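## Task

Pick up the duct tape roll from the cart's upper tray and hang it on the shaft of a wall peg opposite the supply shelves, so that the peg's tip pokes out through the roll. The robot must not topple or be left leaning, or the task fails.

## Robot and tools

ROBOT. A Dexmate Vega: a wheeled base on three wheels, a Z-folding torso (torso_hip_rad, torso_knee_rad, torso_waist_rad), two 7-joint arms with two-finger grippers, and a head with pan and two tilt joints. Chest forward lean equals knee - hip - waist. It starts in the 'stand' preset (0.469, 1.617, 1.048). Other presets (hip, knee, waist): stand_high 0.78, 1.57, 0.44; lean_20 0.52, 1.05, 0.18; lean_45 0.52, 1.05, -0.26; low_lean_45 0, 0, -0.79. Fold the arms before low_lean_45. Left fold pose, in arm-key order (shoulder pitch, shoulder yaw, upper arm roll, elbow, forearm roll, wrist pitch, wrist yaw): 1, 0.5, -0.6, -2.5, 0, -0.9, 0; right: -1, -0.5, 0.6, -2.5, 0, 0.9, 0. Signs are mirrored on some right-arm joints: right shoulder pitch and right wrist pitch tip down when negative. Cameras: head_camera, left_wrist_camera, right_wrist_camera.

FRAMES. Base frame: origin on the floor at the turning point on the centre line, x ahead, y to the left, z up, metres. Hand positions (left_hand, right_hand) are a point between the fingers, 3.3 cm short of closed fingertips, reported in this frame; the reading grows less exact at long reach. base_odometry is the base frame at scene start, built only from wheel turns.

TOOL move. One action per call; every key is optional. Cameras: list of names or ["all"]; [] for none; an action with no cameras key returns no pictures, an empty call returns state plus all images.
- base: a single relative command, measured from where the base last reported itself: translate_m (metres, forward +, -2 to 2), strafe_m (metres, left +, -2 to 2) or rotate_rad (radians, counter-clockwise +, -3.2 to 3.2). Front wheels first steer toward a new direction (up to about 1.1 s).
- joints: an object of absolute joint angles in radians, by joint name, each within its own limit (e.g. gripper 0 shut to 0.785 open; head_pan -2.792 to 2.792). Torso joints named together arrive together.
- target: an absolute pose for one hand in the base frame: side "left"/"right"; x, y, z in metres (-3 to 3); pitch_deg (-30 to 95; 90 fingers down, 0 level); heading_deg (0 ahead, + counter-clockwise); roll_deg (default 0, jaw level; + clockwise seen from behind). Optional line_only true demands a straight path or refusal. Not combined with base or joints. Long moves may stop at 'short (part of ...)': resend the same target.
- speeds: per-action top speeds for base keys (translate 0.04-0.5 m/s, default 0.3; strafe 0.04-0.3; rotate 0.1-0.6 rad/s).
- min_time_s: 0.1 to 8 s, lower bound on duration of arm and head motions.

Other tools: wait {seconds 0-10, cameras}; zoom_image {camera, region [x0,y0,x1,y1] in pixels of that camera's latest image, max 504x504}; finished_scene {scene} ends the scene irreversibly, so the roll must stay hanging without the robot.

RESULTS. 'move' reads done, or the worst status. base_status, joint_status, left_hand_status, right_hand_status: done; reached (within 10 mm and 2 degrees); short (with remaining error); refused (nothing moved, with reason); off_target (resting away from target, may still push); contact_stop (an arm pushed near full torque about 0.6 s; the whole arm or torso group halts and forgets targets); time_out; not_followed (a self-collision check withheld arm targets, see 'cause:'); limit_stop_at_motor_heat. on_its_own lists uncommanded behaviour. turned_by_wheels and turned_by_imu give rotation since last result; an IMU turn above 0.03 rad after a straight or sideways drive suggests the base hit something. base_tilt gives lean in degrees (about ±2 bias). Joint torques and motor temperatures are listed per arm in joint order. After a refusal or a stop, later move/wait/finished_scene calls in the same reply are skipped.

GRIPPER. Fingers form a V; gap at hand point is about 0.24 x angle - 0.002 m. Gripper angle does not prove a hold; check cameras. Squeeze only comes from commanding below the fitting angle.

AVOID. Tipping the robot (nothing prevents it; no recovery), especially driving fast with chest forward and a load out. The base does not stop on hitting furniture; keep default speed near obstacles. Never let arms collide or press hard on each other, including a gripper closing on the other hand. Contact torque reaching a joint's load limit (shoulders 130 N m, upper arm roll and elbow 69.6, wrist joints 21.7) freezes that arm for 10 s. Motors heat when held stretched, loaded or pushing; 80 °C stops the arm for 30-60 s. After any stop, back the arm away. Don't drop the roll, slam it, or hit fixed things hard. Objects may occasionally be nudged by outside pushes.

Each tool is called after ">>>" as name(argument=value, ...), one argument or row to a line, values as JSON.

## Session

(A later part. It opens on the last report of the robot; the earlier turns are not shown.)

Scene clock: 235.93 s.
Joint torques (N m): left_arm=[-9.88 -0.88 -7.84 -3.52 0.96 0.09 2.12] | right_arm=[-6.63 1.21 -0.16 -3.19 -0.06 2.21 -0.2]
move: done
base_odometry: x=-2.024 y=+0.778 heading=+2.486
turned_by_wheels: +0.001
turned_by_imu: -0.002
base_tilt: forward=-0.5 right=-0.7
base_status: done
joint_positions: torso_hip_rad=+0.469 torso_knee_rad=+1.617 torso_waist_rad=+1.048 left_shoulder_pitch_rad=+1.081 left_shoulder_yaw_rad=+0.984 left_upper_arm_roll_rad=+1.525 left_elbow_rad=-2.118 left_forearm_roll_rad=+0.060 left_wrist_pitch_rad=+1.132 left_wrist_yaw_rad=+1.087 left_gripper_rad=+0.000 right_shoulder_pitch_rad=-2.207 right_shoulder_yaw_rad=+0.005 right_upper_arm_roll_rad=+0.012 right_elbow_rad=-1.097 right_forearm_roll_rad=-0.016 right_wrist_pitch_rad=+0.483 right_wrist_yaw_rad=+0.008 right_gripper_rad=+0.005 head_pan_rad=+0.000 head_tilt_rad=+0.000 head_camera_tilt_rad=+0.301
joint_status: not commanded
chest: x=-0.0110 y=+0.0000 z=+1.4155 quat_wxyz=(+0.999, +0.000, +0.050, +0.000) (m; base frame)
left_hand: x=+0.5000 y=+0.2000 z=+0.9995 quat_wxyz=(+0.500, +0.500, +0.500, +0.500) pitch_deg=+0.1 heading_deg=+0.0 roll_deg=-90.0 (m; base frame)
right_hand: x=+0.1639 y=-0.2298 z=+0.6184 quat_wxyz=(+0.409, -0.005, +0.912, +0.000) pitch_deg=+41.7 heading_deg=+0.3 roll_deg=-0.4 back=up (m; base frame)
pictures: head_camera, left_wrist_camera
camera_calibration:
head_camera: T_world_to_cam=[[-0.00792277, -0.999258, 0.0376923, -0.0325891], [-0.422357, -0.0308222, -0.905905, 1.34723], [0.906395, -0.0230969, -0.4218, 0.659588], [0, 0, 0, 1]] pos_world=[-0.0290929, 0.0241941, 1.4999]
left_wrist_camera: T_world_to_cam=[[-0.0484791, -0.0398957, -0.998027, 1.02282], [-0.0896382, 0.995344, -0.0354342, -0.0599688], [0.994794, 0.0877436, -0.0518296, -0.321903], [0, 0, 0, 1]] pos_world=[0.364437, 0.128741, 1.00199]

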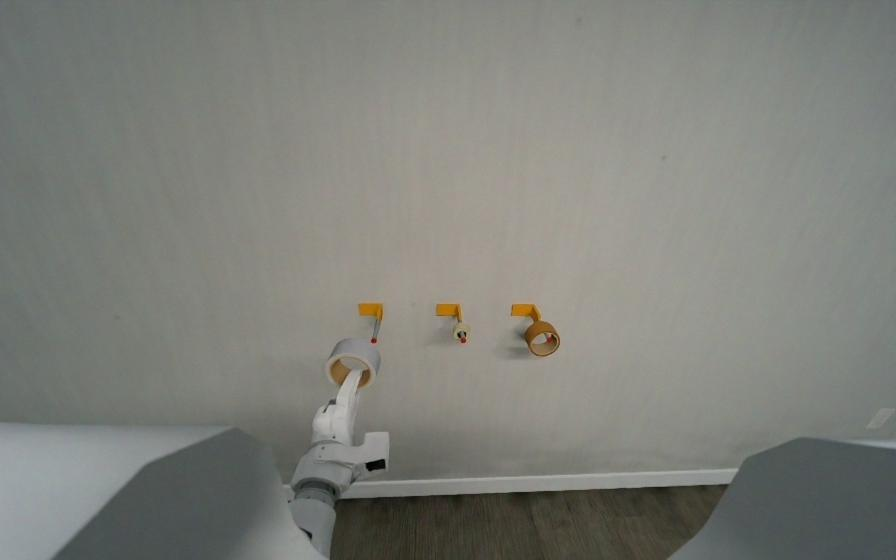

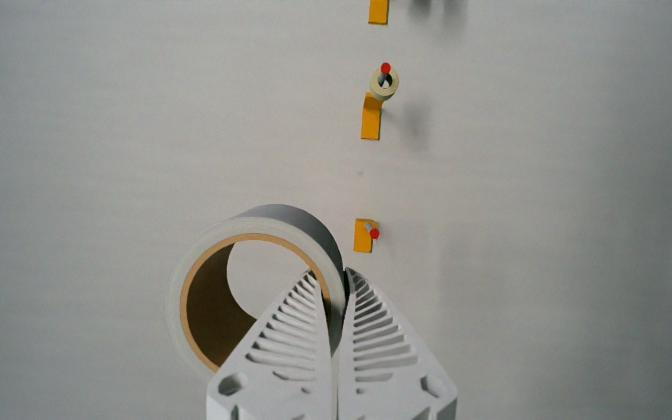

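>>> move(
  target={"side":"left","x":0.5,"y":0.221,"z":0.85,"pitch_deg":0,"heading_deg":0,"roll_deg":90},
)

>>> move(
  base={"translate_m": 0.19},
  cameras=["head_camera","left_wrist_camera"],
)

>>> zoom_image(
  camera="head_camera",
  region=[280, 300, 460, 450],
)

>>> zoom_image(
  camera="left_wrist_camera",
  region=[150, 170, 400, 420],
)

Scene clock: 262.77 s.
Joint torques (N m): left_arm=[-4.58 4.05 -10.53 -3.06 1.65 -0.82 1.71] | right_arm=[-8.01 2.5 -0.37 -1.74 0.09 1.67 -0.14]
move: done
base_odometry: x=-2.024 y=+0.778 heading=+2.486
turned_by_wheels: +0.000
turned_by_imu: -0.001
base_tilt: forward=-0.7 right=-0.8
base_status: not commanded
joint_positions: torso_hip_rad=+0.469 torso_knee_rad=+1.617 torso_waist_rad=+1.048 left_shoulder_pitch_rad=+1.318 left_shoulder_yaw_rad=+0.647 left_upper_arm_roll_rad=+1.298 left_elbow_rad=-1.321 left_forearm_roll_rad=+0.271 left_wrist_pitch_rad=+0.638 left_wrist_yaw_rad=+1.087 left_gripper_rad=+0.000 right_shoulder_pitch_rad=-2.207 right_shoulder_yaw_rad=+0.005 right_upper_arm_roll_rad=+0.012 right_elbow_rad=-1.097 right_forearm_roll_rad=-0.016 right_wrist_pitch_rad=+0.483 right_wrist_yaw_rad=+0.008 right_gripper_rad=+0.005 head_pan_rad=+0.000 head_tilt_rad=+0.000 head_camera_tilt_rad=+0.301
joint_status: not commanded
chest: x=-0.0110 y=+0.0000 z=+1.4155 quat_wxyz=(+0.999, +0.000, +0.050, +0.000) (m; base frame)
left_hand: x=+0.5001 y=+0.2209 z=+0.8505 quat_wxyz=(+0.500, +0.500, +0.500, +0.500) pitch_deg=+0.0 heading_deg=+0.0 roll_deg=-90.0 (m; base frame)
left_hand_status: reached (straight line, planned for 2.8 s): 0 mm and 0.0 deg off.
right_hand: x=+0.1639 y=-0.2298 z=+0.6184 quat_wxyz=(+0.409, -0.005, +0.912, +0.000) pitch_deg=+41.7 heading_deg=+0.3 roll_deg=-0.4 back=up (m; base frame)
pictures: none

Scene clock: 264.93 s.
Joint torques (N m): left_arm=[-6.64 -0.77 -8.09 -3.34 0.74 -0.21 2.32] | right_arm=[-6.97 0.65 -0.46 -2.35 0.02 2.52 -0.2]
move: done
base_odometry: x=-2.174 y=+0.895 heading=+2.487
turned_by_wheels: +0.001
turned_by_imu: +0.000
base_tilt: forward=-0.4 right=-0.9
base_status: done
joint_positions: torso_hip_rad=+0.469 torso_knee_rad=+1.617 torso_waist_rad=+1.048 left_shoulder_pitch_rad=+1.319 left_shoulder_yaw_rad=+0.645 left_upper_arm_roll_rad=+1.296 left_elbow_rad=-1.317 left_forearm_roll_rad=+0.272 left_wrist_pitch_rad=+0.635 left_wrist_yaw_rad=+1.087 left_gripper_rad=+0.000 right_shoulder_pitch_rad=-2.207 right_shoulder_yaw_rad=+0.005 right_upper_arm_roll_rad=+0.012 right_elbow_rad=-1.097 right_forearm_roll_rad=-0.016 right_wrist_pitch_rad=+0.483 right_wrist_yaw_rad=+0.008 right_gripper_rad=+0.005 head_pan_rad=+0.000 head_tilt_rad=+0.000 head_camera_tilt_rad=+0.301
joint_status: not commanded
chest: x=-0.0110 y=+0.0000 z=+1.4155 quat_wxyz=(+0.999, +0.000, +0.050, +0.000) (m; base frame)
left_hand: x=+0.4999 y=+0.2210 z=+0.8497 quat_wxyz=(+0.500, +0.500, +0.500, +0.500) pitch_deg=+0.0 heading_deg=+0.0 roll_deg=-90.0 (m; base frame)
right_hand: x=+0.1639 y=-0.2298 z=+0.6184 quat_wxyz=(+0.409, -0.005, +0.912, +0.000) pitch_deg=+41.7 heading_deg=+0.3 roll_deg=-0.4 back=up (m; base frame)
pictures: head_camera, left_wrist_camera
camera_calibration:
head_camera: T_world_to_cam=[[-0.00792361, -0.999258, 0.037694, -0.0325909], [-0.422396, -0.0308225, -0.905887, 1.34724], [0.906377, -0.0230997, -0.421838, 0.659555], [0, 0, 0, 1]] pos_world=[-0.0289935, 0.0241941, 1.49991]
left_wrist_camera: T_world_to_cam=[[-0.0481771, -0.0399665, -0.998039, 0.874059], [-0.0895324, 0.99535, -0.0355369, -0.0861394], [0.994818, 0.0876448, -0.0515313, -0.331658], [0, 0, 0, 1]] pos_world=[0.364337, 0.14974, 0.852193]

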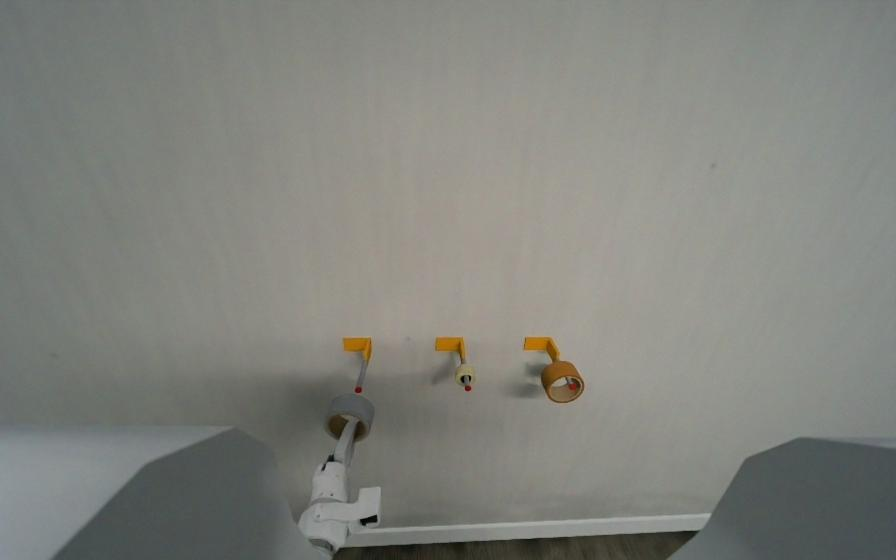

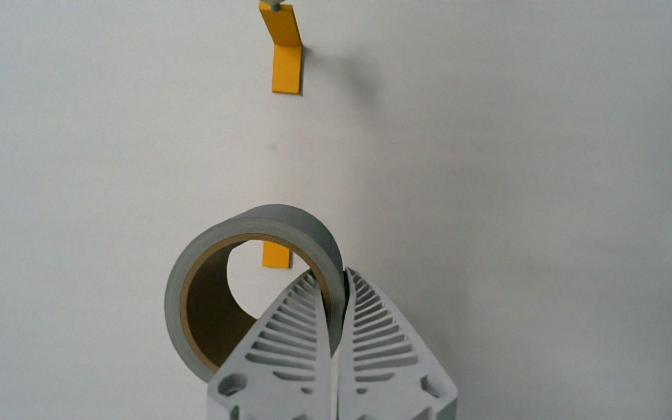

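Scaled by 2.800 from the camera's 896x560 image, which has a finer 960x600 frame.

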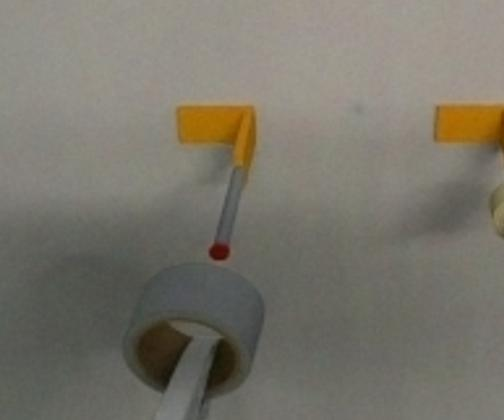

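Scaled by 2.016 from the camera's 672x420 image, which has a finer 960x600 frame.

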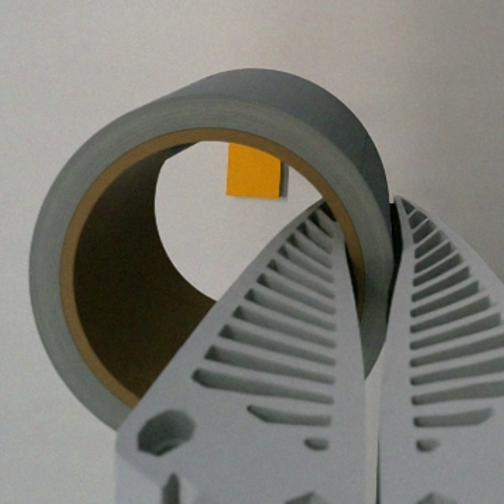

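>>> move(
  cameras=["left_wrist_camera","head_camera"],
)

>>> zoom_image(
  camera="left_wrist_camera",
  region=[150, 170, 400, 420],
)

Scene clock: 278.67 s.
Joint torques (N m): left_arm=[-5.1 1.13 -9.26 -2.11 1.97 -0.22 1.6] | right_arm=[-6.79 1.59 -0.52 -2.05 0.03 2.07 -0.03]
Motor temperatures (°C): left_arm=[34 33 34 32 37 35 39] | right_arm=[33 30 38 33 36 33 38]
base_odometry: x=-2.174 y=+0.895 heading=+2.487
turned_by_wheels: +0.000
turned_by_imu: +0.000
base_tilt: forward=-0.5 right=-0.9
base_status: done
joint_positions: torso_hip_rad=+0.469 torso_knee_rad=+1.617 torso_waist_rad=+1.048 left_shoulder_pitch_rad=+1.319 left_shoulder_yaw_rad=+0.645 left_upper_arm_roll_rad=+1.296 left_elbow_rad=-1.317 left_forearm_roll_rad=+0.272 left_wrist_pitch_rad=+0.635 left_wrist_yaw_rad=+1.087 left_gripper_rad=+0.000 right_shoulder_pitch_rad=-2.207 right_shoulder_yaw_rad=+0.005 right_upper_arm_roll_rad=+0.012 right_elbow_rad=-1.097 right_forearm_roll_rad=-0.016 right_wrist_pitch_rad=+0.483 right_wrist_yaw_rad=+0.008 right_gripper_rad=+0.005 head_pan_rad=+0.000 head_tilt_rad=+0.000 head_camera_tilt_rad=+0.301
joint_status: not commanded
chest: x=-0.0110 y=+0.0000 z=+1.4155 quat_wxyz=(+0.999, +0.000, +0.050, +0.000) (m; base frame)
left_hand: x=+0.4999 y=+0.2210 z=+0.8497 quat_wxyz=(+0.500, +0.500, +0.500, +0.500) pitch_deg=+0.0 heading_deg=+0.0 roll_deg=-90.0 (m; base frame)
right_hand: x=+0.1639 y=-0.2298 z=+0.6184 quat_wxyz=(+0.409, -0.005, +0.912, +0.000) pitch_deg=+41.7 heading_deg=+0.3 roll_deg=-0.4 back=up (m; base frame)
pictures: head_camera, left_wrist_camera
camera_calibration:
head_camera: T_world_to_cam=[[-0.00792361, -0.999258, 0.037694, -0.0325909], [-0.422396, -0.0308225, -0.905887, 1.34724], [0.906377, -0.0230997, -0.421838, 0.659555], [0, 0, 0, 1]] pos_world=[-0.0289935, 0.0241941, 1.49991]
left_wrist_camera: T_world_to_cam=[[-0.0481771, -0.0399665, -0.998039, 0.874059], [-0.0895324, 0.99535, -0.0355369, -0.0861394], [0.994818, 0.0876448, -0.0515313, -0.331658], [0, 0, 0, 1]] pos_world=[0.364337, 0.14974, 0.852193]

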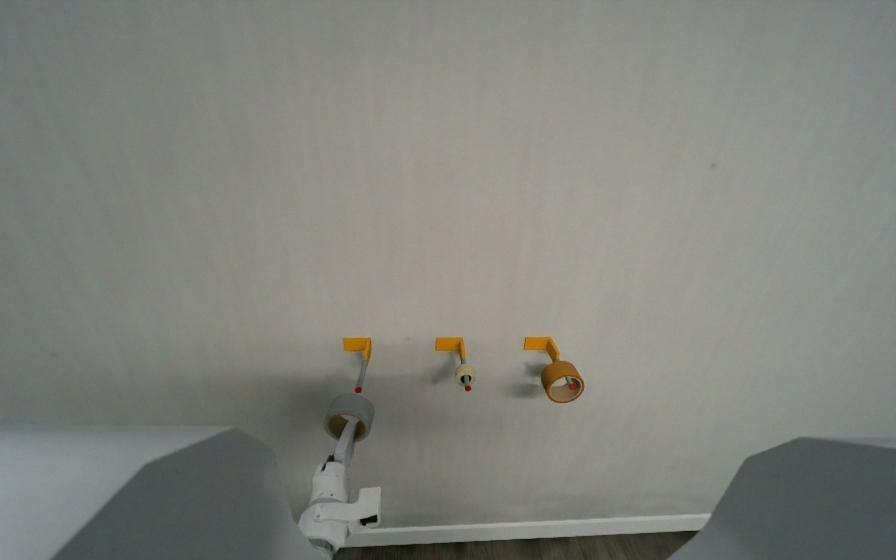

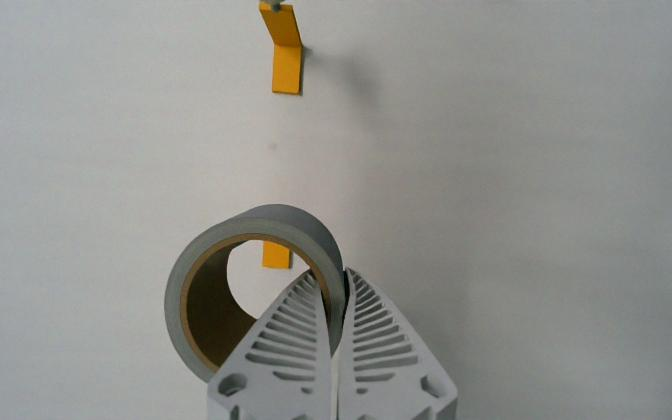

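Scaled by 2.016 from the camera's 672x420 image, which has a finer 960x600 frame.

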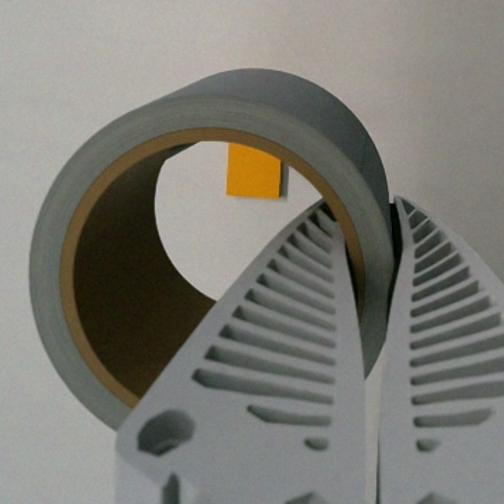

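>>> move(
  target={"side":"left","x":0.5,"y":0.195,"z":0.85,"pitch_deg":0,"heading_deg":0,"roll_deg":90},
  cameras=["left_wrist_camera"],
)

>>> zoom_image(
  camera="left_wrist_camera",
  region=[150, 170, 400, 420],
)

Scene clock: 292.57 s.
Joint torques (N m): left_arm=[-11.69 -0.74 -0.03 -3.43 0.75 0.4 1.09] | right_arm=[-7.12 3.1 -0.16 -2.35 -0.18 1.46 -0.01]
move: done
base_odometry: x=-2.174 y=+0.895 heading=+2.487
turned_by_wheels: +0.000
turned_by_imu: +0.000
base_tilt: forward=-0.5 right=-0.7
base_status: not commanded
joint_positions: torso_hip_rad=+0.469 torso_knee_rad=+1.617 torso_waist_rad=+1.048 left_shoulder_pitch_rad=+1.314 left_shoulder_yaw_rad=+0.593 left_upper_arm_roll_rad=+1.306 left_elbow_rad=-1.309 left_forearm_roll_rad=+0.282 left_wrist_pitch_rad=+0.679 left_wrist_yaw_rad=+1.083 left_gripper_rad=+0.000 right_shoulder_pitch_rad=-2.207 right_shoulder_yaw_rad=+0.005 right_upper_arm_roll_rad=+0.012 right_elbow_rad=-1.097 right_forearm_roll_rad=-0.016 right_wrist_pitch_rad=+0.483 right_wrist_yaw_rad=+0.008 right_gripper_rad=+0.005 head_pan_rad=+0.000 head_tilt_rad=+0.000 head_camera_tilt_rad=+0.301
joint_status: not commanded
chest: x=-0.0110 y=+0.0000 z=+1.4155 quat_wxyz=(+0.999, +0.000, +0.050, +0.000) (m; base frame)
left_hand: x=+0.4999 y=+0.1970 z=+0.8498 quat_wxyz=(+0.500, +0.500, +0.500, +0.500) pitch_deg=+0.0 heading_deg=+0.0 roll_deg=+90.0 (m; base frame)
left_hand_status: reached (straight line, planned for 0.5 s): 2 mm and 0.0 deg off.
right_hand: x=+0.1639 y=-0.2298 z=+0.6184 quat_wxyz=(+0.409, -0.005, +0.912, +0.000) pitch_deg=+41.7 heading_deg=+0.3 roll_deg=-0.4 back=up (m; base frame)
pictures: left_wrist_camera
camera_calibration:
left_wrist_camera: T_world_to_cam=[[-0.0477501, -0.0401464, -0.998052, 0.87298], [-0.089824, 0.995316, -0.0357388, -0.0619698], [0.994812, 0.0879425, -0.0511326, -0.32993], [0, 0, 0, 1]] pos_world=[0.364337, 0.125741, 0.852195]

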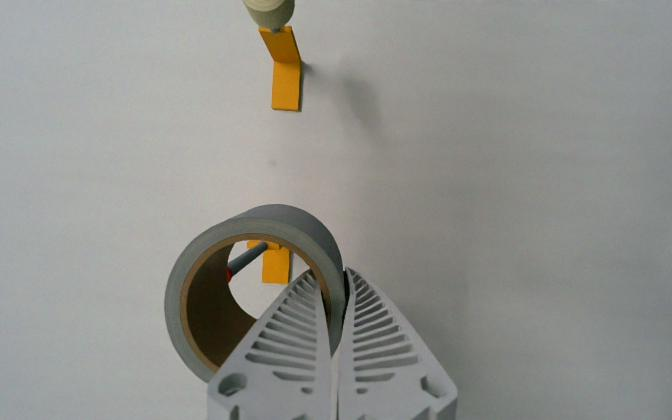

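Scaled by 2.016 from the camera's 672x420 image, which has a finer 960x600 frame.

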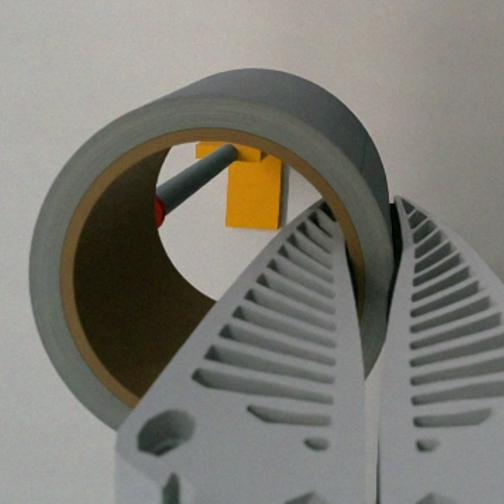

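>>> move(
  target={"side":"left","x":0.5,"y":0.205,"z":0.88,"pitch_deg":0,"heading_deg":0,"roll_deg":90},
  cameras=["left_wrist_camera","head_camera"],
)

>>> zoom_image(
  camera="left_wrist_camera",
  region=[150, 170, 400, 420],
)

>>> zoom_image(
  camera="head_camera",
  region=[280, 300, 460, 450],
)

Scene clock: 326.73 s.
Joint torques (N m): left_arm=[-6.71 5.47 -9.22 -1.74 1.1 0.12 1.66] | right_arm=[-6.42 0.69 -0.66 -2.19 0.05 2.67 -0.23]
move: done
base_odometry: x=-2.174 y=+0.895 heading=+2.487
turned_by_wheels: +0.000
turned_by_imu: +0.000
base_tilt: forward=-0.5 right=-0.8
base_status: not commanded
joint_positions: torso_hip_rad=+0.469 torso_knee_rad=+1.617 torso_waist_rad=+1.048 left_shoulder_pitch_rad=+1.323 left_shoulder_yaw_rad=+0.701 left_upper_arm_roll_rad=+1.298 left_elbow_rad=-1.507 left_forearm_roll_rad=+0.290 left_wrist_pitch_rad=+0.766 left_wrist_yaw_rad=+1.041 left_gripper_rad=+0.000 right_shoulder_pitch_rad=-2.207 right_shoulder_yaw_rad=+0.005 right_upper_arm_roll_rad=+0.012 right_elbow_rad=-1.097 right_forearm_roll_rad=-0.016 right_wrist_pitch_rad=+0.483 right_wrist_yaw_rad=+0.008 right_gripper_rad=+0.005 head_pan_rad=+0.000 head_tilt_rad=+0.000 head_camera_tilt_rad=+0.301
joint_status: not commanded
chest: x=-0.0110 y=+0.0000 z=+1.4155 quat_wxyz=(+0.999, +0.000, +0.050, +0.000) (m; base frame)
left_hand: x=+0.4999 y=+0.2048 z=+0.8791 quat_wxyz=(+0.500, +0.500, +0.500, +0.500) pitch_deg=+0.0 heading_deg=+0.0 roll_deg=+90.0 (m; base frame)
left_hand_status: reached (straight line, planned for 1.0 s): 1 mm and 0.0 deg off.
right_hand: x=+0.1639 y=-0.2298 z=+0.6184 quat_wxyz=(+0.409, -0.005, +0.912, +0.000) pitch_deg=+41.7 heading_deg=+0.3 roll_deg=-0.4 back=up (m; base frame)
pictures: head_camera, left_wrist_camera
camera_calibration:
head_camera: T_world_to_cam=[[-0.00792361, -0.999258, 0.037694, -0.0325909], [-0.422396, -0.0308225, -0.905887, 1.34724], [0.906377, -0.0230997, -0.421838, 0.659555], [0, 0, 0, 1]] pos_world=[-0.0289935, 0.0241941, 1.49991]
left_wrist_camera: T_world_to_cam=[[-0.0477713, -0.0400338, -0.998056, 0.902532], [-0.0895222, 0.995347, -0.0356402, -0.0688857], [0.994839, 0.0876456, -0.0511329, -0.329087], [0, 0, 0, 1]] pos_world=[0.364337, 0.13354, 0.881495]

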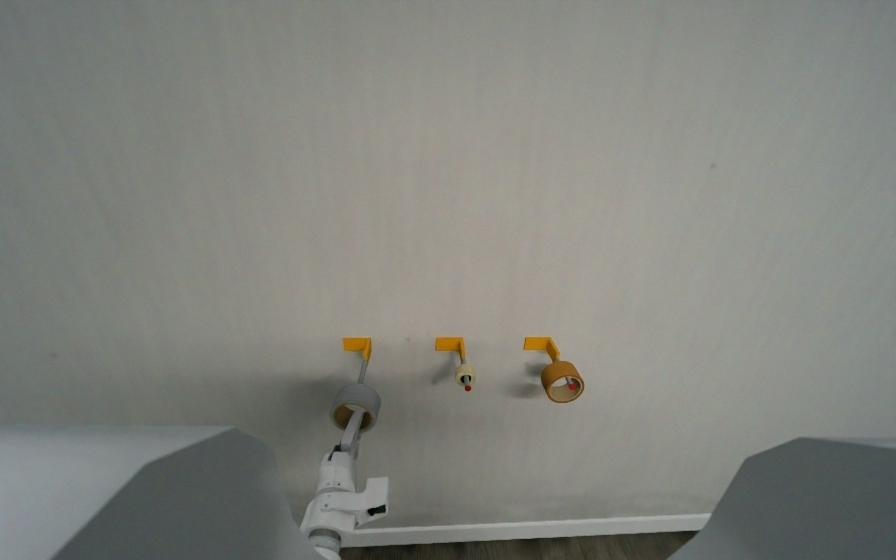

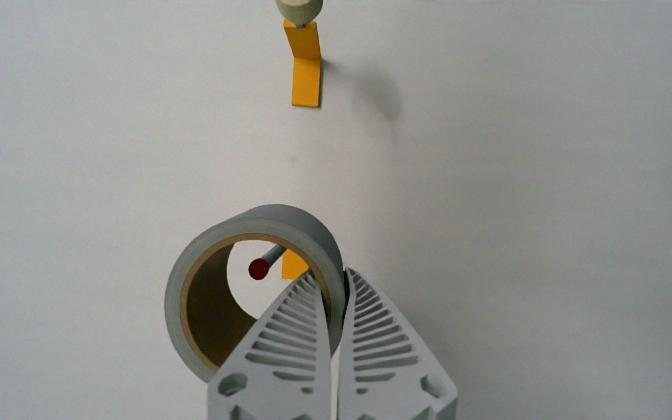

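Scaled by 2.016 from the camera's 672x420 image, which has a finer 960x600 frame.

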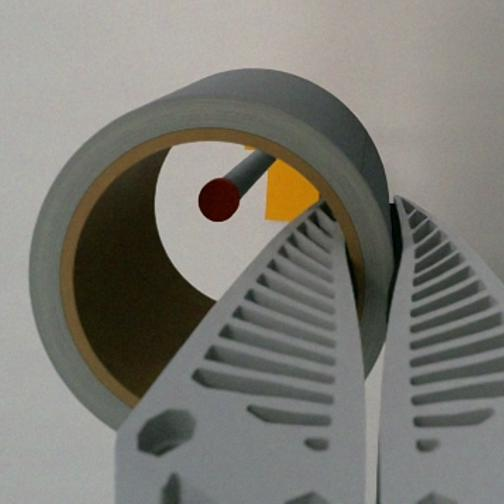

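Scaled by 2.800 from the camera's 896x560 image, which has a finer 960x600 frame.

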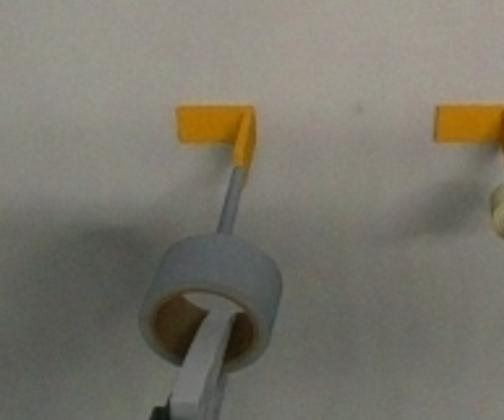

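>>> move(
  target={"side":"left","x":0.5,"y":0.213,"z":0.879,"pitch_deg":0,"heading_deg":0,"roll_deg":90},
)

>>> move(
  base={"translate_m": 0.06},
  speeds={"translate_m": 0.08},
  cameras=["left_wrist_camera","head_camera"],
)

>>> zoom_image(
  camera="left_wrist_camera",
  region=[150, 170, 400, 420],
)

>>> zoom_image(
  camera="head_camera",
  region=[280, 300, 460, 450],
)

Scene clock: 338.30 s.
Joint torques (N m): left_arm=[-5.74 3.22 -6.93 -1.87 1.03 -0.07 1.96] | right_arm=[-6.74 0.95 -0.18 -1.65 -0.06 2.14 -0.08]
move: done
base_odometry: x=-2.174 y=+0.895 heading=+2.487
turned_by_wheels: +0.000
turned_by_imu: +0.000
base_tilt: forward=-0.5 right=-0.8
base_status: not commanded
joint_positions: torso_hip_rad=+0.469 torso_knee_rad=+1.617 torso_waist_rad=+1.048 left_shoulder_pitch_rad=+1.326 left_shoulder_yaw_rad=+0.715 left_upper_arm_roll_rad=+1.295 left_elbow_rad=-1.509 left_forearm_roll_rad=+0.286 left_wrist_pitch_rad=+0.754 left_wrist_yaw_rad=+1.043 left_gripper_rad=+0.000 right_shoulder_pitch_rad=-2.207 right_shoulder_yaw_rad=+0.005 right_upper_arm_roll_rad=+0.012 right_elbow_rad=-1.097 right_forearm_roll_rad=-0.016 right_wrist_pitch_rad=+0.483 right_wrist_yaw_rad=+0.008 right_gripper_rad=+0.005 head_pan_rad=+0.000 head_tilt_rad=+0.000 head_camera_tilt_rad=+0.301
joint_status: not commanded
chest: x=-0.0110 y=+0.0000 z=+1.4155 quat_wxyz=(+0.999, +0.000, +0.050, +0.000) (m; base frame)
left_hand: x=+0.4999 y=+0.2110 z=+0.8790 quat_wxyz=(+0.500, +0.500, +0.500, +0.500) pitch_deg=+0.0 heading_deg=+0.0 roll_deg=+90.0 (m; base frame)
left_hand_status: reached (straight line, planned for 0.3 s): 2 mm and 0.0 deg off.
right_hand: x=+0.1639 y=-0.2298 z=+0.6184 quat_wxyz=(+0.409, -0.005, +0.912, +0.000) pitch_deg=+41.7 heading_deg=+0.3 roll_deg=-0.4 back=up (m; base frame)
pictures: none

Scene clock: 339.97 s.
Joint torques (N m): left_arm=[-8.64 1.99 -6.46 -1.3 0.93 0.23 1.8] | right_arm=[-5.81 1.79 0.08 -2.29 -0.13 2.08 -0.21]
move: done
base_odometry: x=-2.222 y=+0.932 heading=+2.488
turned_by_wheels: +0.001
turned_by_imu: +0.001
base_tilt: forward=-0.6 right=-1.0
base_status: done
joint_positions: torso_hip_rad=+0.469 torso_knee_rad=+1.617 torso_waist_rad=+1.048 left_shoulder_pitch_rad=+1.326 left_shoulder_yaw_rad=+0.719 left_upper_arm_roll_rad=+1.294 left_elbow_rad=-1.509 left_forearm_roll_rad=+0.285 left_wrist_pitch_rad=+0.750 left_wrist_yaw_rad=+1.044 left_gripper_rad=+0.000 right_shoulder_pitch_rad=-2.207 right_shoulder_yaw_rad=+0.005 right_upper_arm_roll_rad=+0.012 right_elbow_rad=-1.097 right_forearm_roll_rad=-0.016 right_wrist_pitch_rad=+0.483 right_wrist_yaw_rad=+0.008 right_gripper_rad=+0.005 head_pan_rad=+0.000 head_tilt_rad=+0.000 head_camera_tilt_rad=+0.301
joint_status: not commanded
chest: x=-0.0111 y=+0.0000 z=+1.4155 quat_wxyz=(+0.999, +0.000, +0.050, +0.000) (m; base frame)
left_hand: x=+0.4999 y=+0.2128 z=+0.8789 quat_wxyz=(+0.500, +0.500, +0.500, +0.500) pitch_deg=+0.0 heading_deg=+0.0 roll_deg=+90.0 (m; base frame)
right_hand: x=+0.1639 y=-0.2298 z=+0.6184 quat_wxyz=(+0.409, -0.005, +0.912, +0.000) pitch_deg=+41.7 heading_deg=+0.3 roll_deg=-0.4 back=up (m; base frame)
pictures: head_camera, left_wrist_camera
camera_calibration:
head_camera: T_world_to_cam=[[-0.00792618, -0.999258, 0.0376946, -0.0325928], [-0.422275, -0.0308251, -0.905943, 1.34729], [0.906433, -0.0230982, -0.421718, 0.659465], [0, 0, 0, 1]] pos_world=[-0.0290918, 0.0241941, 1.4999]
left_wrist_camera: T_world_to_cam=[[-0.0476762, -0.0400214, -0.998061, 0.902625], [-0.0894194, 0.995356, -0.0356414, -0.0769923], [0.994852, 0.0875467, -0.0510335, -0.329886], [0, 0, 0, 1]] pos_world=[0.364337, 0.14164, 0.881296]

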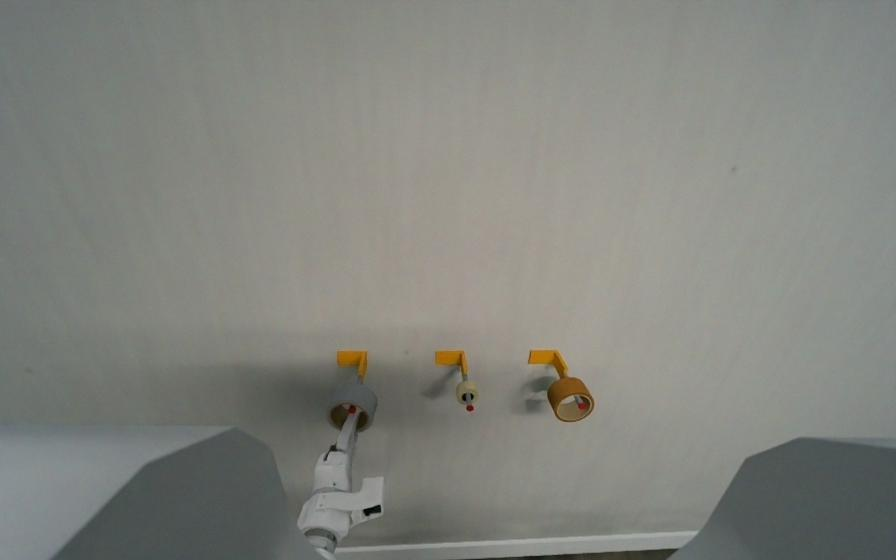

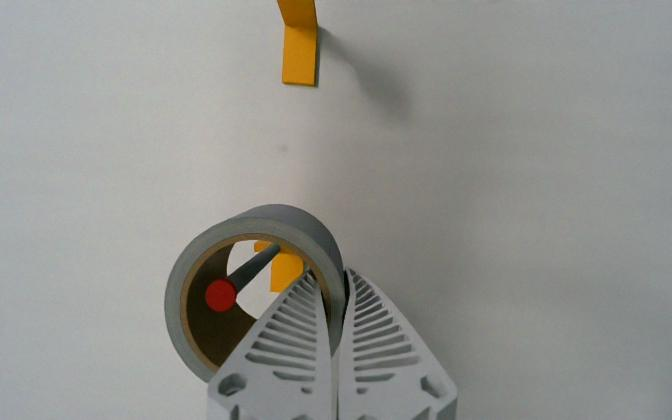

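Scaled by 2.016 from the camera's 672x420 image, which has a finer 960x600 frame.

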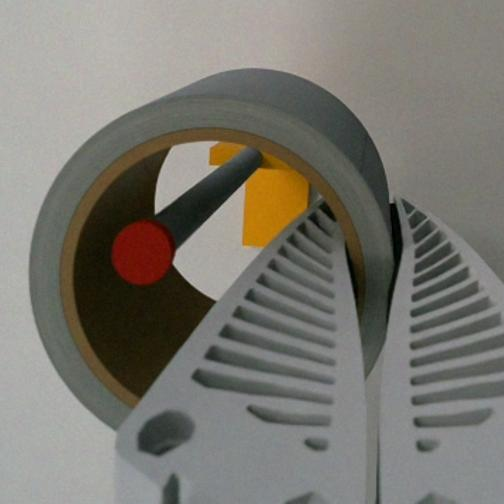

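Scaled by 2.800 from the camera's 896x560 image, which has a finer 960x600 frame.

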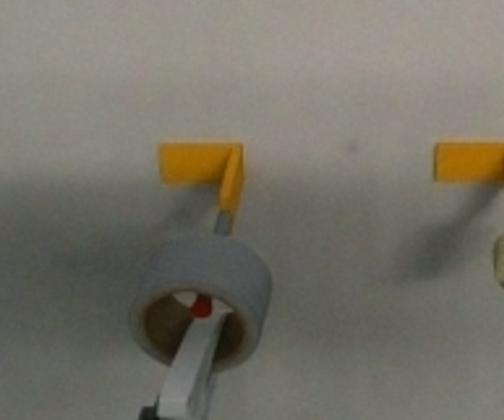

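>>> move(
  base={"translate_m": 0.035},
  speeds={"translate_m": 0.08},
  cameras=["left_wrist_camera","head_camera"],
)

>>> zoom_image(
  camera="left_wrist_camera",
  region=[150, 170, 400, 420],
)

>>> zoom_image(
  camera="head_camera",
  region=[280, 300, 460, 450],
)

Scene clock: 349.03 s.
Joint torques (N m): left_arm=[-8.69 3.62 -7.5 -3.63 0.58 -0.17 2.07] | right_arm=[-7.6 1.4 0.27 -1.57 -0.16 2.44 -0.02]
move: done
base_odometry: x=-2.249 y=+0.953 heading=+2.489
turned_by_wheels: +0.001
turned_by_imu: +0.001
base_tilt: forward=-0.7 right=-0.8
base_status: done
joint_positions: torso_hip_rad=+0.469 torso_knee_rad=+1.617 torso_waist_rad=+1.048 left_shoulder_pitch_rad=+1.326 left_shoulder_yaw_rad=+0.719 left_upper_arm_roll_rad=+1.294 left_elbow_rad=-1.509 left_forearm_roll_rad=+0.285 left_wrist_pitch_rad=+0.750 left_wrist_yaw_rad=+1.044 left_gripper_rad=+0.000 right_shoulder_pitch_rad=-2.207 right_shoulder_yaw_rad=+0.005 right_upper_arm_roll_rad=+0.012 right_elbow_rad=-1.097 right_forearm_roll_rad=-0.016 right_wrist_pitch_rad=+0.483 right_wrist_yaw_rad=+0.008 right_gripper_rad=+0.005 head_pan_rad=+0.000 head_tilt_rad=+0.000 head_camera_tilt_rad=+0.301
joint_status: not commanded
chest: x=-0.0110 y=+0.0000 z=+1.4155 quat_wxyz=(+0.999, +0.000, +0.050, +0.000) (m; base frame)
left_hand: x=+0.4999 y=+0.2129 z=+0.8789 quat_wxyz=(+0.500, +0.500, +0.500, +0.500) pitch_deg=+0.0 heading_deg=+0.0 roll_deg=+90.0 (m; base frame)
right_hand: x=+0.1639 y=-0.2298 z=+0.6184 quat_wxyz=(+0.409, -0.005, +0.912, +0.000) pitch_deg=+41.7 heading_deg=+0.3 roll_deg=-0.4 back=up (m; base frame)
pictures: head_camera, left_wrist_camera
camera_calibration:
head_camera: T_world_to_cam=[[-0.00792277, -0.999258, 0.0376923, -0.0325891], [-0.422357, -0.0308222, -0.905905, 1.34723], [0.906395, -0.0230969, -0.4218, 0.659588], [0, 0, 0, 1]] pos_world=[-0.0290929, 0.0241941, 1.4999]
left_wrist_camera: T_world_to_cam=[[-0.0477756, -0.0400294, -0.998056, 0.902658], [-0.089423, 0.995356, -0.0356405, -0.0769918], [0.994847, 0.0875463, -0.0511333, -0.329796], [0, 0, 0, 1]] pos_world=[0.364337, 0.14164, 0.881295]

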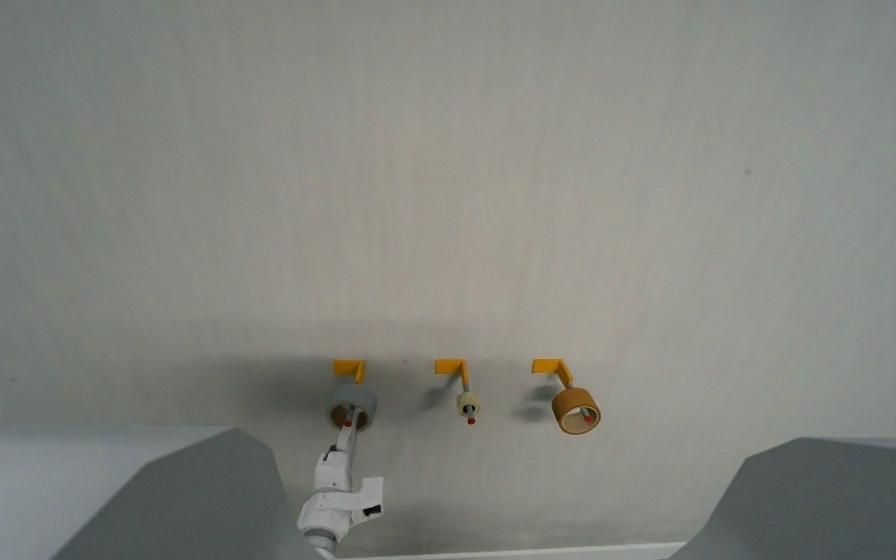

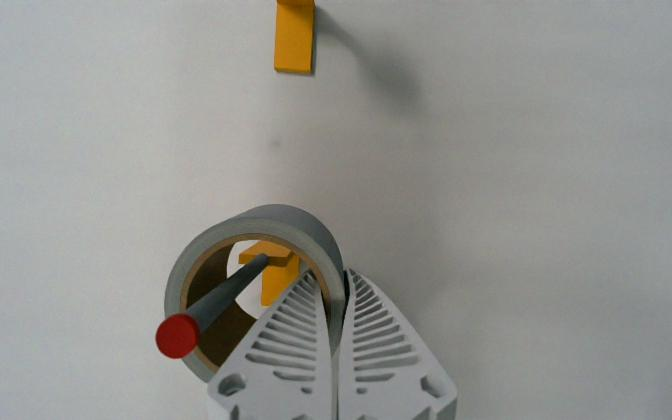

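Scaled by 2.016 from the camera's 672x420 image, which has a finer 960x600 frame.

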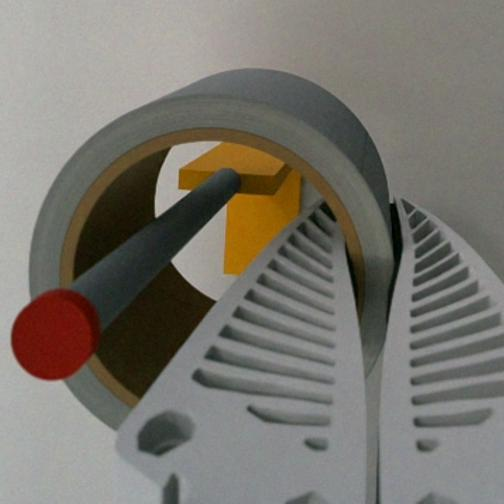

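Scaled by 2.800 from the camera's 896x560 image, which has a finer 960x600 frame.

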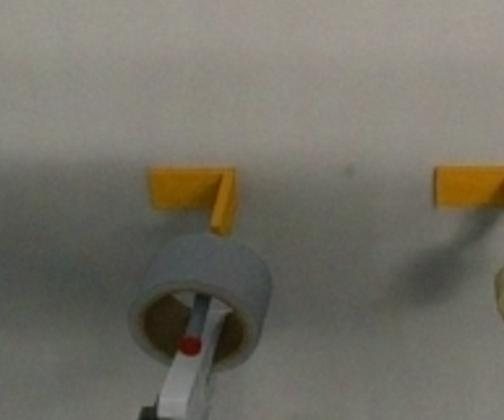

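>>> move(
  target={"side":"left","x":0.5,"y":0.213,"z":0.866,"pitch_deg":0,"heading_deg":0,"roll_deg":90,"line_only":true},
  cameras=["left_wrist_camera"],
)

>>> zoom_image(
  camera="left_wrist_camera",
  region=[150, 170, 400, 420],
)

Scene clock: 355.03 s.
Joint torques (N m): left_arm=[-11.47 2.54 -1.99 -3.57 1.11 -0.46 1.48] | right_arm=[-6.8 2.7 -0.14 -2.61 0.13 1.68 0.02]
move: done
base_odometry: x=-2.249 y=+0.953 heading=+2.489
turned_by_wheels: +0.000
turned_by_imu: +0.000
base_tilt: forward=-0.5 right=-0.8
base_status: not commanded
joint_positions: torso_hip_rad=+0.469 torso_knee_rad=+1.617 torso_waist_rad=+1.048 left_shoulder_pitch_rad=+1.323 left_shoulder_yaw_rad=+0.682 left_upper_arm_roll_rad=+1.296 left_elbow_rad=-1.430 left_forearm_roll_rad=+0.281 left_wrist_pitch_rad=+0.709 left_wrist_yaw_rad=+1.061 left_gripper_rad=+0.000 right_shoulder_pitch_rad=-2.207 right_shoulder_yaw_rad=+0.005 right_upper_arm_roll_rad=+0.012 right_elbow_rad=-1.097 right_forearm_roll_rad=-0.016 right_wrist_pitch_rad=+0.483 right_wrist_yaw_rad=+0.008 right_gripper_rad=+0.005 head_pan_rad=+0.000 head_tilt_rad=+0.000 head_camera_tilt_rad=+0.301
joint_status: not commanded
chest: x=-0.0110 y=+0.0000 z=+1.4155 quat_wxyz=(+0.999, +0.000, +0.050, +0.000) (m; base frame)
left_hand: x=+0.5000 y=+0.2131 z=+0.8666 quat_wxyz=(+0.500, +0.500, +0.500, +0.500) pitch_deg=+0.0 heading_deg=+0.0 roll_deg=-90.0 (m; base frame)
left_hand_status: reached (straight line, planned for 0.6 s): 1 mm and 0.0 deg off.
right_hand: x=+0.1639 y=-0.2298 z=+0.6184 quat_wxyz=(+0.409, -0.005, +0.912, +0.000) pitch_deg=+41.7 heading_deg=+0.3 roll_deg=-0.4 back=up (m; base frame)
pictures: left_wrist_camera
camera_calibration:
left_wrist_camera: T_world_to_cam=[[-0.047473, -0.0399151, -0.998075, 0.890286], [-0.089706, 0.995334, -0.0355386, -0.077604], [0.994836, 0.0878462, -0.0508322, -0.330842], [0, 0, 0, 1]] pos_world=[0.364437, 0.141841, 0.868997]

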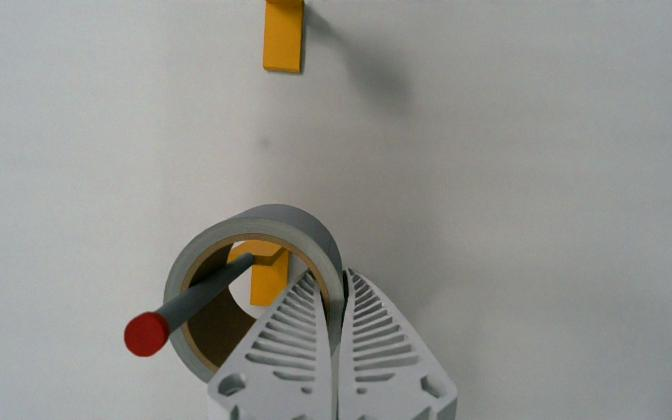

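Scaled by 2.016 from the camera's 672x420 image, which has a finer 960x600 frame.

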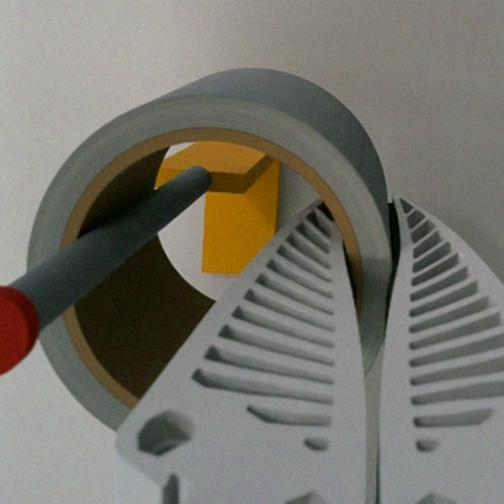

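>>> move(
  target={"side":"left","x":0.5,"y":0.213,"z":0.86,"pitch_deg":0,"heading_deg":0,"roll_deg":90,"line_only":true},
)

>>> move(
  joints={"left_gripper_rad":0.08},
  min_time_s=1.5,
  cameras=["left_wrist_camera","head_camera"],
)

>>> zoom_image(
  camera="left_wrist_camera",
  region=[150, 170, 400, 420],
)

Scene clock: 364.17 s.
Joint torques (N m): left_arm=[-5.97 2.32 2.76 -0.11 -1.42 -0.01 -2.79] | right_arm=[-6.36 1.12 -0.28 -1.62 -0.14 2.27 -0.21]
move: done
base_odometry: x=-2.249 y=+0.953 heading=+2.489
turned_by_wheels: +0.000
turned_by_imu: +0.000
base_tilt: forward=-0.7 right=-0.8
base_status: not commanded
joint_positions: torso_hip_rad=+0.469 torso_knee_rad=+1.617 torso_waist_rad=+1.048 left_shoulder_pitch_rad=+1.321 left_shoulder_yaw_rad=+0.663 left_upper_arm_roll_rad=+1.297 left_elbow_rad=-1.390 left_forearm_roll_rad=+0.280 left_wrist_pitch_rad=+0.688 left_wrist_yaw_rad=+1.071 left_gripper_rad=+0.000 right_shoulder_pitch_rad=-2.207 right_shoulder_yaw_rad=+0.005 right_upper_arm_roll_rad=+0.012 right_elbow_rad=-1.097 right_forearm_roll_rad=-0.016 right_wrist_pitch_rad=+0.483 right_wrist_yaw_rad=+0.008 right_gripper_rad=+0.005 head_pan_rad=+0.000 head_tilt_rad=+0.000 head_camera_tilt_rad=+0.301
joint_status: not commanded
chest: x=-0.0112 y=+0.0000 z=+1.4155 quat_wxyz=(+0.999, +0.000, +0.050, +0.000) (m; base frame)
left_hand: x=+0.5002 y=+0.2128 z=+0.8615 quat_wxyz=(+0.501, +0.500, +0.499, +0.500) pitch_deg=-0.1 heading_deg=+0.0 roll_deg=+90.0 (m; base frame)
left_hand_status: reached (straight line, planned for 0.4 s): 2 mm and 0.1 deg off.
right_hand: x=+0.1639 y=-0.2298 z=+0.6185 quat_wxyz=(+0.409, -0.005, +0.912, +0.000) pitch_deg=+41.7 heading_deg=+0.3 roll_deg=-0.4 back=up (m; base frame)
pictures: none

Scene clock: 364.70 s.
Joint torques (N m): left_arm=[-7.49 1.45 1.14 -1.86 -0.08 0.04 -0.09] | right_arm=[-7.82 1.7 0.33 -1.03 0.04 2.2 0.06]
move: done
base_odometry: x=-2.249 y=+0.953 heading=+2.489
turned_by_wheels: +0.000
turned_by_imu: +0.000
base_tilt: forward=-0.5 right=-0.7
base_status: not commanded
joint_positions: torso_hip_rad=+0.469 torso_knee_rad=+1.617 torso_waist_rad=+1.048 left_shoulder_pitch_rad=+1.321 left_shoulder_yaw_rad=+0.662 left_upper_arm_roll_rad=+1.297 left_elbow_rad=-1.387 left_forearm_roll_rad=+0.279 left_wrist_pitch_rad=+0.687 left_wrist_yaw_rad=+1.071 left_gripper_rad=+0.080 right_shoulder_pitch_rad=-2.207 right_shoulder_yaw_rad=+0.005 right_upper_arm_roll_rad=+0.012 right_elbow_rad=-1.097 right_forearm_roll_rad=-0.016 right_wrist_pitch_rad=+0.483 right_wrist_yaw_rad=+0.008 right_gripper_rad=+0.005 head_pan_rad=+0.000 head_tilt_rad=+0.000 head_camera_tilt_rad=+0.301
joint_status: all done
chest: x=-0.0112 y=+0.0000 z=+1.4155 quat_wxyz=(+0.999, +0.000, +0.050, +0.000) (m; base frame)
left_hand: x=+0.5000 y=+0.2130 z=+0.8606 quat_wxyz=(+0.500, +0.500, +0.500, +0.500) pitch_deg=-0.1 heading_deg=+0.0 roll_deg=-90.0 (m; base frame)
right_hand: x=+0.1639 y=-0.2298 z=+0.6185 quat_wxyz=(+0.409, -0.005, +0.912, +0.000) pitch_deg=+41.7 heading_deg=+0.3 roll_deg=-0.4 back=up (m; base frame)
pictures: head_camera, left_wrist_camera
camera_calibration:
head_camera: T_world_to_cam=[[-0.00793113, -0.999258, 0.0376903, -0.032588], [-0.422154, -0.0308221, -0.906, 1.34729], [0.906489, -0.0230967, -0.421597, 0.659465], [0, 0, 0, 1]] pos_world=[-0.0292902, 0.0241941, 1.4999]
left_wrist_camera: T_world_to_cam=[[-0.0462686, -0.0400085, -0.998128, 0.88372], [-0.0894645, 0.995348, -0.0357499, -0.0776313], [0.994915, 0.0876429, -0.0496327, -0.332184], [0, 0, 0, 1]] pos_world=[0.364438, 0.14174, 0.862802]

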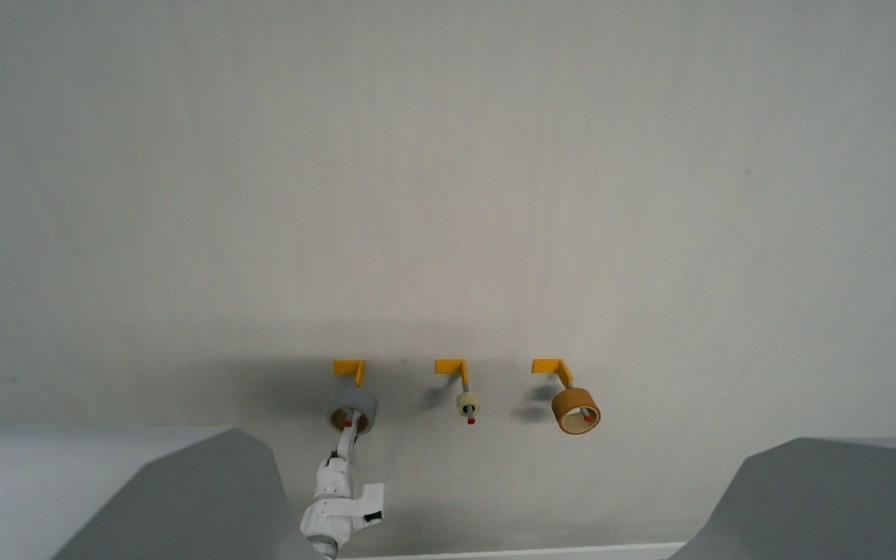

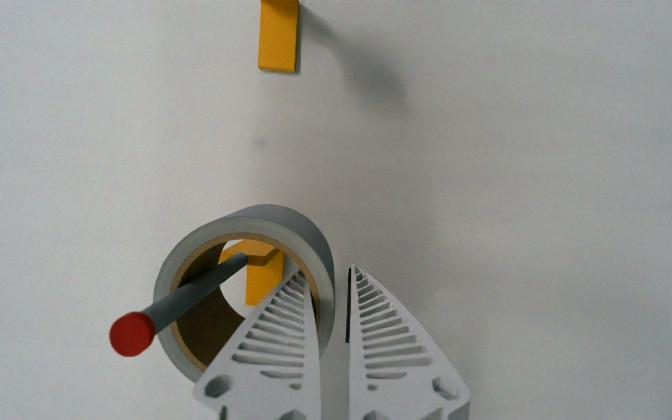

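Scaled by 2.016 from the camera's 672x420 image, which has a finer 960x600 frame.

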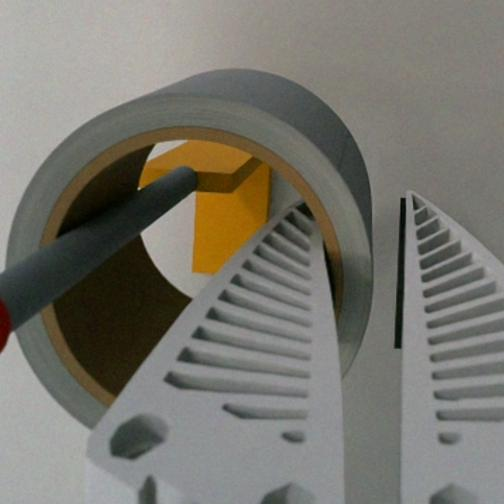

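>>> move(
  joints={"left_gripper_rad":0.12},
)

>>> move(
  target={"side":"left","x":0.5,"y":0.213,"z":0.866,"pitch_deg":0,"heading_deg":0,"roll_deg":90,"line_only":true},
  cameras=["left_wrist_camera"],
)

>>> zoom_image(
  camera="left_wrist_camera",
  region=[150, 170, 400, 420],
)

Scene clock: 372.17 s.
Joint torques (N m): left_arm=[-7.61 2.45 -0.17 -0.61 -0.59 -0.41 0.54] | right_arm=[-6.1 0.96 -0.43 -2.47 -0.03 2.54 -0.14]
move: done
base_odometry: x=-2.249 y=+0.953 heading=+2.489
turned_by_wheels: +0.000
turned_by_imu: +0.000
base_tilt: forward=-0.4 right=-0.9
base_status: not commanded
joint_positions: torso_hip_rad=+0.469 torso_knee_rad=+1.617 torso_waist_rad=+1.048 left_shoulder_pitch_rad=+1.321 left_shoulder_yaw_rad=+0.661 left_upper_arm_roll_rad=+1.297 left_elbow_rad=-1.386 left_forearm_roll_rad=+0.279 left_wrist_pitch_rad=+0.686 left_wrist_yaw_rad=+1.071 left_gripper_rad=+0.120 right_shoulder_pitch_rad=-2.207 right_shoulder_yaw_rad=+0.005 right_upper_arm_roll_rad=+0.012 right_elbow_rad=-1.097 right_forearm_roll_rad=-0.016 right_wrist_pitch_rad=+0.483 right_wrist_yaw_rad=+0.008 right_gripper_rad=+0.005 head_pan_rad=+0.000 head_tilt_rad=+0.000 head_camera_tilt_rad=+0.301
joint_status: all done
chest: x=-0.0112 y=+0.0000 z=+1.4155 quat_wxyz=(+0.999, +0.000, +0.050, +0.000) (m; base frame)
left_hand: x=+0.5000 y=+0.2130 z=+0.8603 quat_wxyz=(+0.500, +0.500, +0.500, +0.500) pitch_deg=+0.0 heading_deg=+0.0 roll_deg=-90.0 (m; base frame)
right_hand: x=+0.1639 y=-0.2298 z=+0.6185 quat_wxyz=(+0.409, -0.005, +0.912, +0.000) pitch_deg=+41.7 heading_deg=+0.3 roll_deg=-0.4 back=up (m; base frame)
pictures: none

Scene clock: 373.37 s.
Joint torques (N m): left_arm=[-4.55 3.45 -9.45 -5.01 1.45 0.62 1.28] | right_arm=[-7.51 0.15 -0.64 -2.67 0.01 2.19 0.06]
move: done
base_odometry: x=-2.249 y=+0.953 heading=+2.489
turned_by_wheels: +0.000
turned_by_imu: +0.000
base_tilt: forward=-0.6 right=-0.7
base_status: not commanded
joint_positions: torso_hip_rad=+0.469 torso_knee_rad=+1.617 torso_waist_rad=+1.048 left_shoulder_pitch_rad=+1.323 left_shoulder_yaw_rad=+0.678 left_upper_arm_roll_rad=+1.296 left_elbow_rad=-1.421 left_forearm_roll_rad=+0.281 left_wrist_pitch_rad=+0.705 left_wrist_yaw_rad=+1.063 left_gripper_rad=+0.120 right_shoulder_pitch_rad=-2.207 right_shoulder_yaw_rad=+0.005 right_upper_arm_roll_rad=+0.012 right_elbow_rad=-1.097 right_forearm_roll_rad=-0.016 right_wrist_pitch_rad=+0.483 right_wrist_yaw_rad=+0.008 right_gripper_rad=+0.005 head_pan_rad=+0.000 head_tilt_rad=+0.000 head_camera_tilt_rad=+0.301
joint_status: not commanded
chest: x=-0.0112 y=+0.0000 z=+1.4155 quat_wxyz=(+0.999, +0.000, +0.050, +0.000) (m; base frame)
left_hand: x=+0.4999 y=+0.2130 z=+0.8653 quat_wxyz=(+0.500, +0.500, +0.500, +0.500) pitch_deg=+0.0 heading_deg=+0.0 roll_deg=+90.0 (m; base frame)
left_hand_status: reached (straight line, planned for 0.4 s): 1 mm and 0.0 deg off.
right_hand: x=+0.1639 y=-0.2298 z=+0.6185 quat_wxyz=(+0.409, -0.005, +0.912, +0.000) pitch_deg=+41.7 heading_deg=+0.3 roll_deg=-0.4 back=up (m; base frame)
pictures: left_wrist_camera
camera_calibration:
left_wrist_camera: T_world_to_cam=[[-0.0474734, -0.0400058, -0.998071, 0.88899], [-0.0895114, 0.995348, -0.035639, -0.0775445], [0.994854, 0.0876469, -0.0508336, -0.330777], [0, 0, 0, 1]] pos_world=[0.364337, 0.14174, 0.867697]

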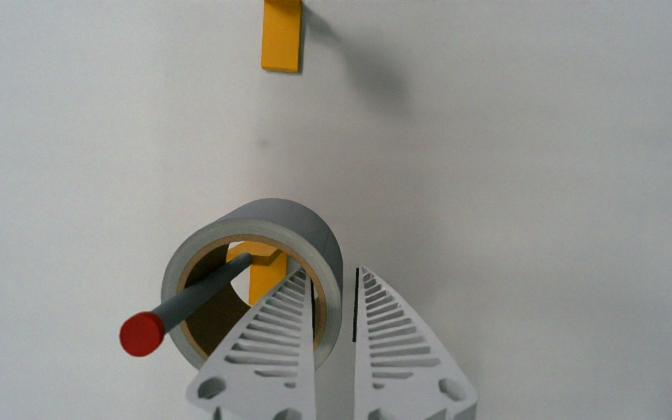

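Scaled by 2.016 from the camera's 672x420 image, which has a finer 960x600 frame.

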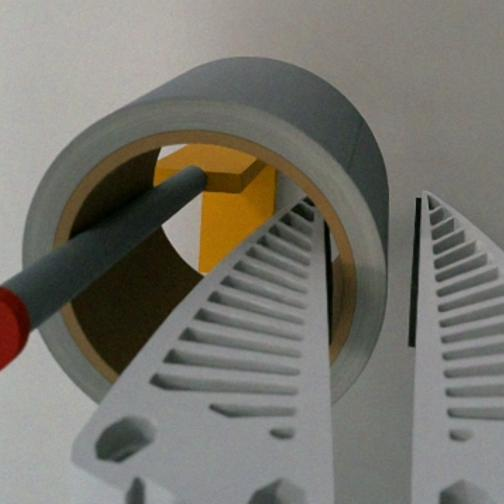

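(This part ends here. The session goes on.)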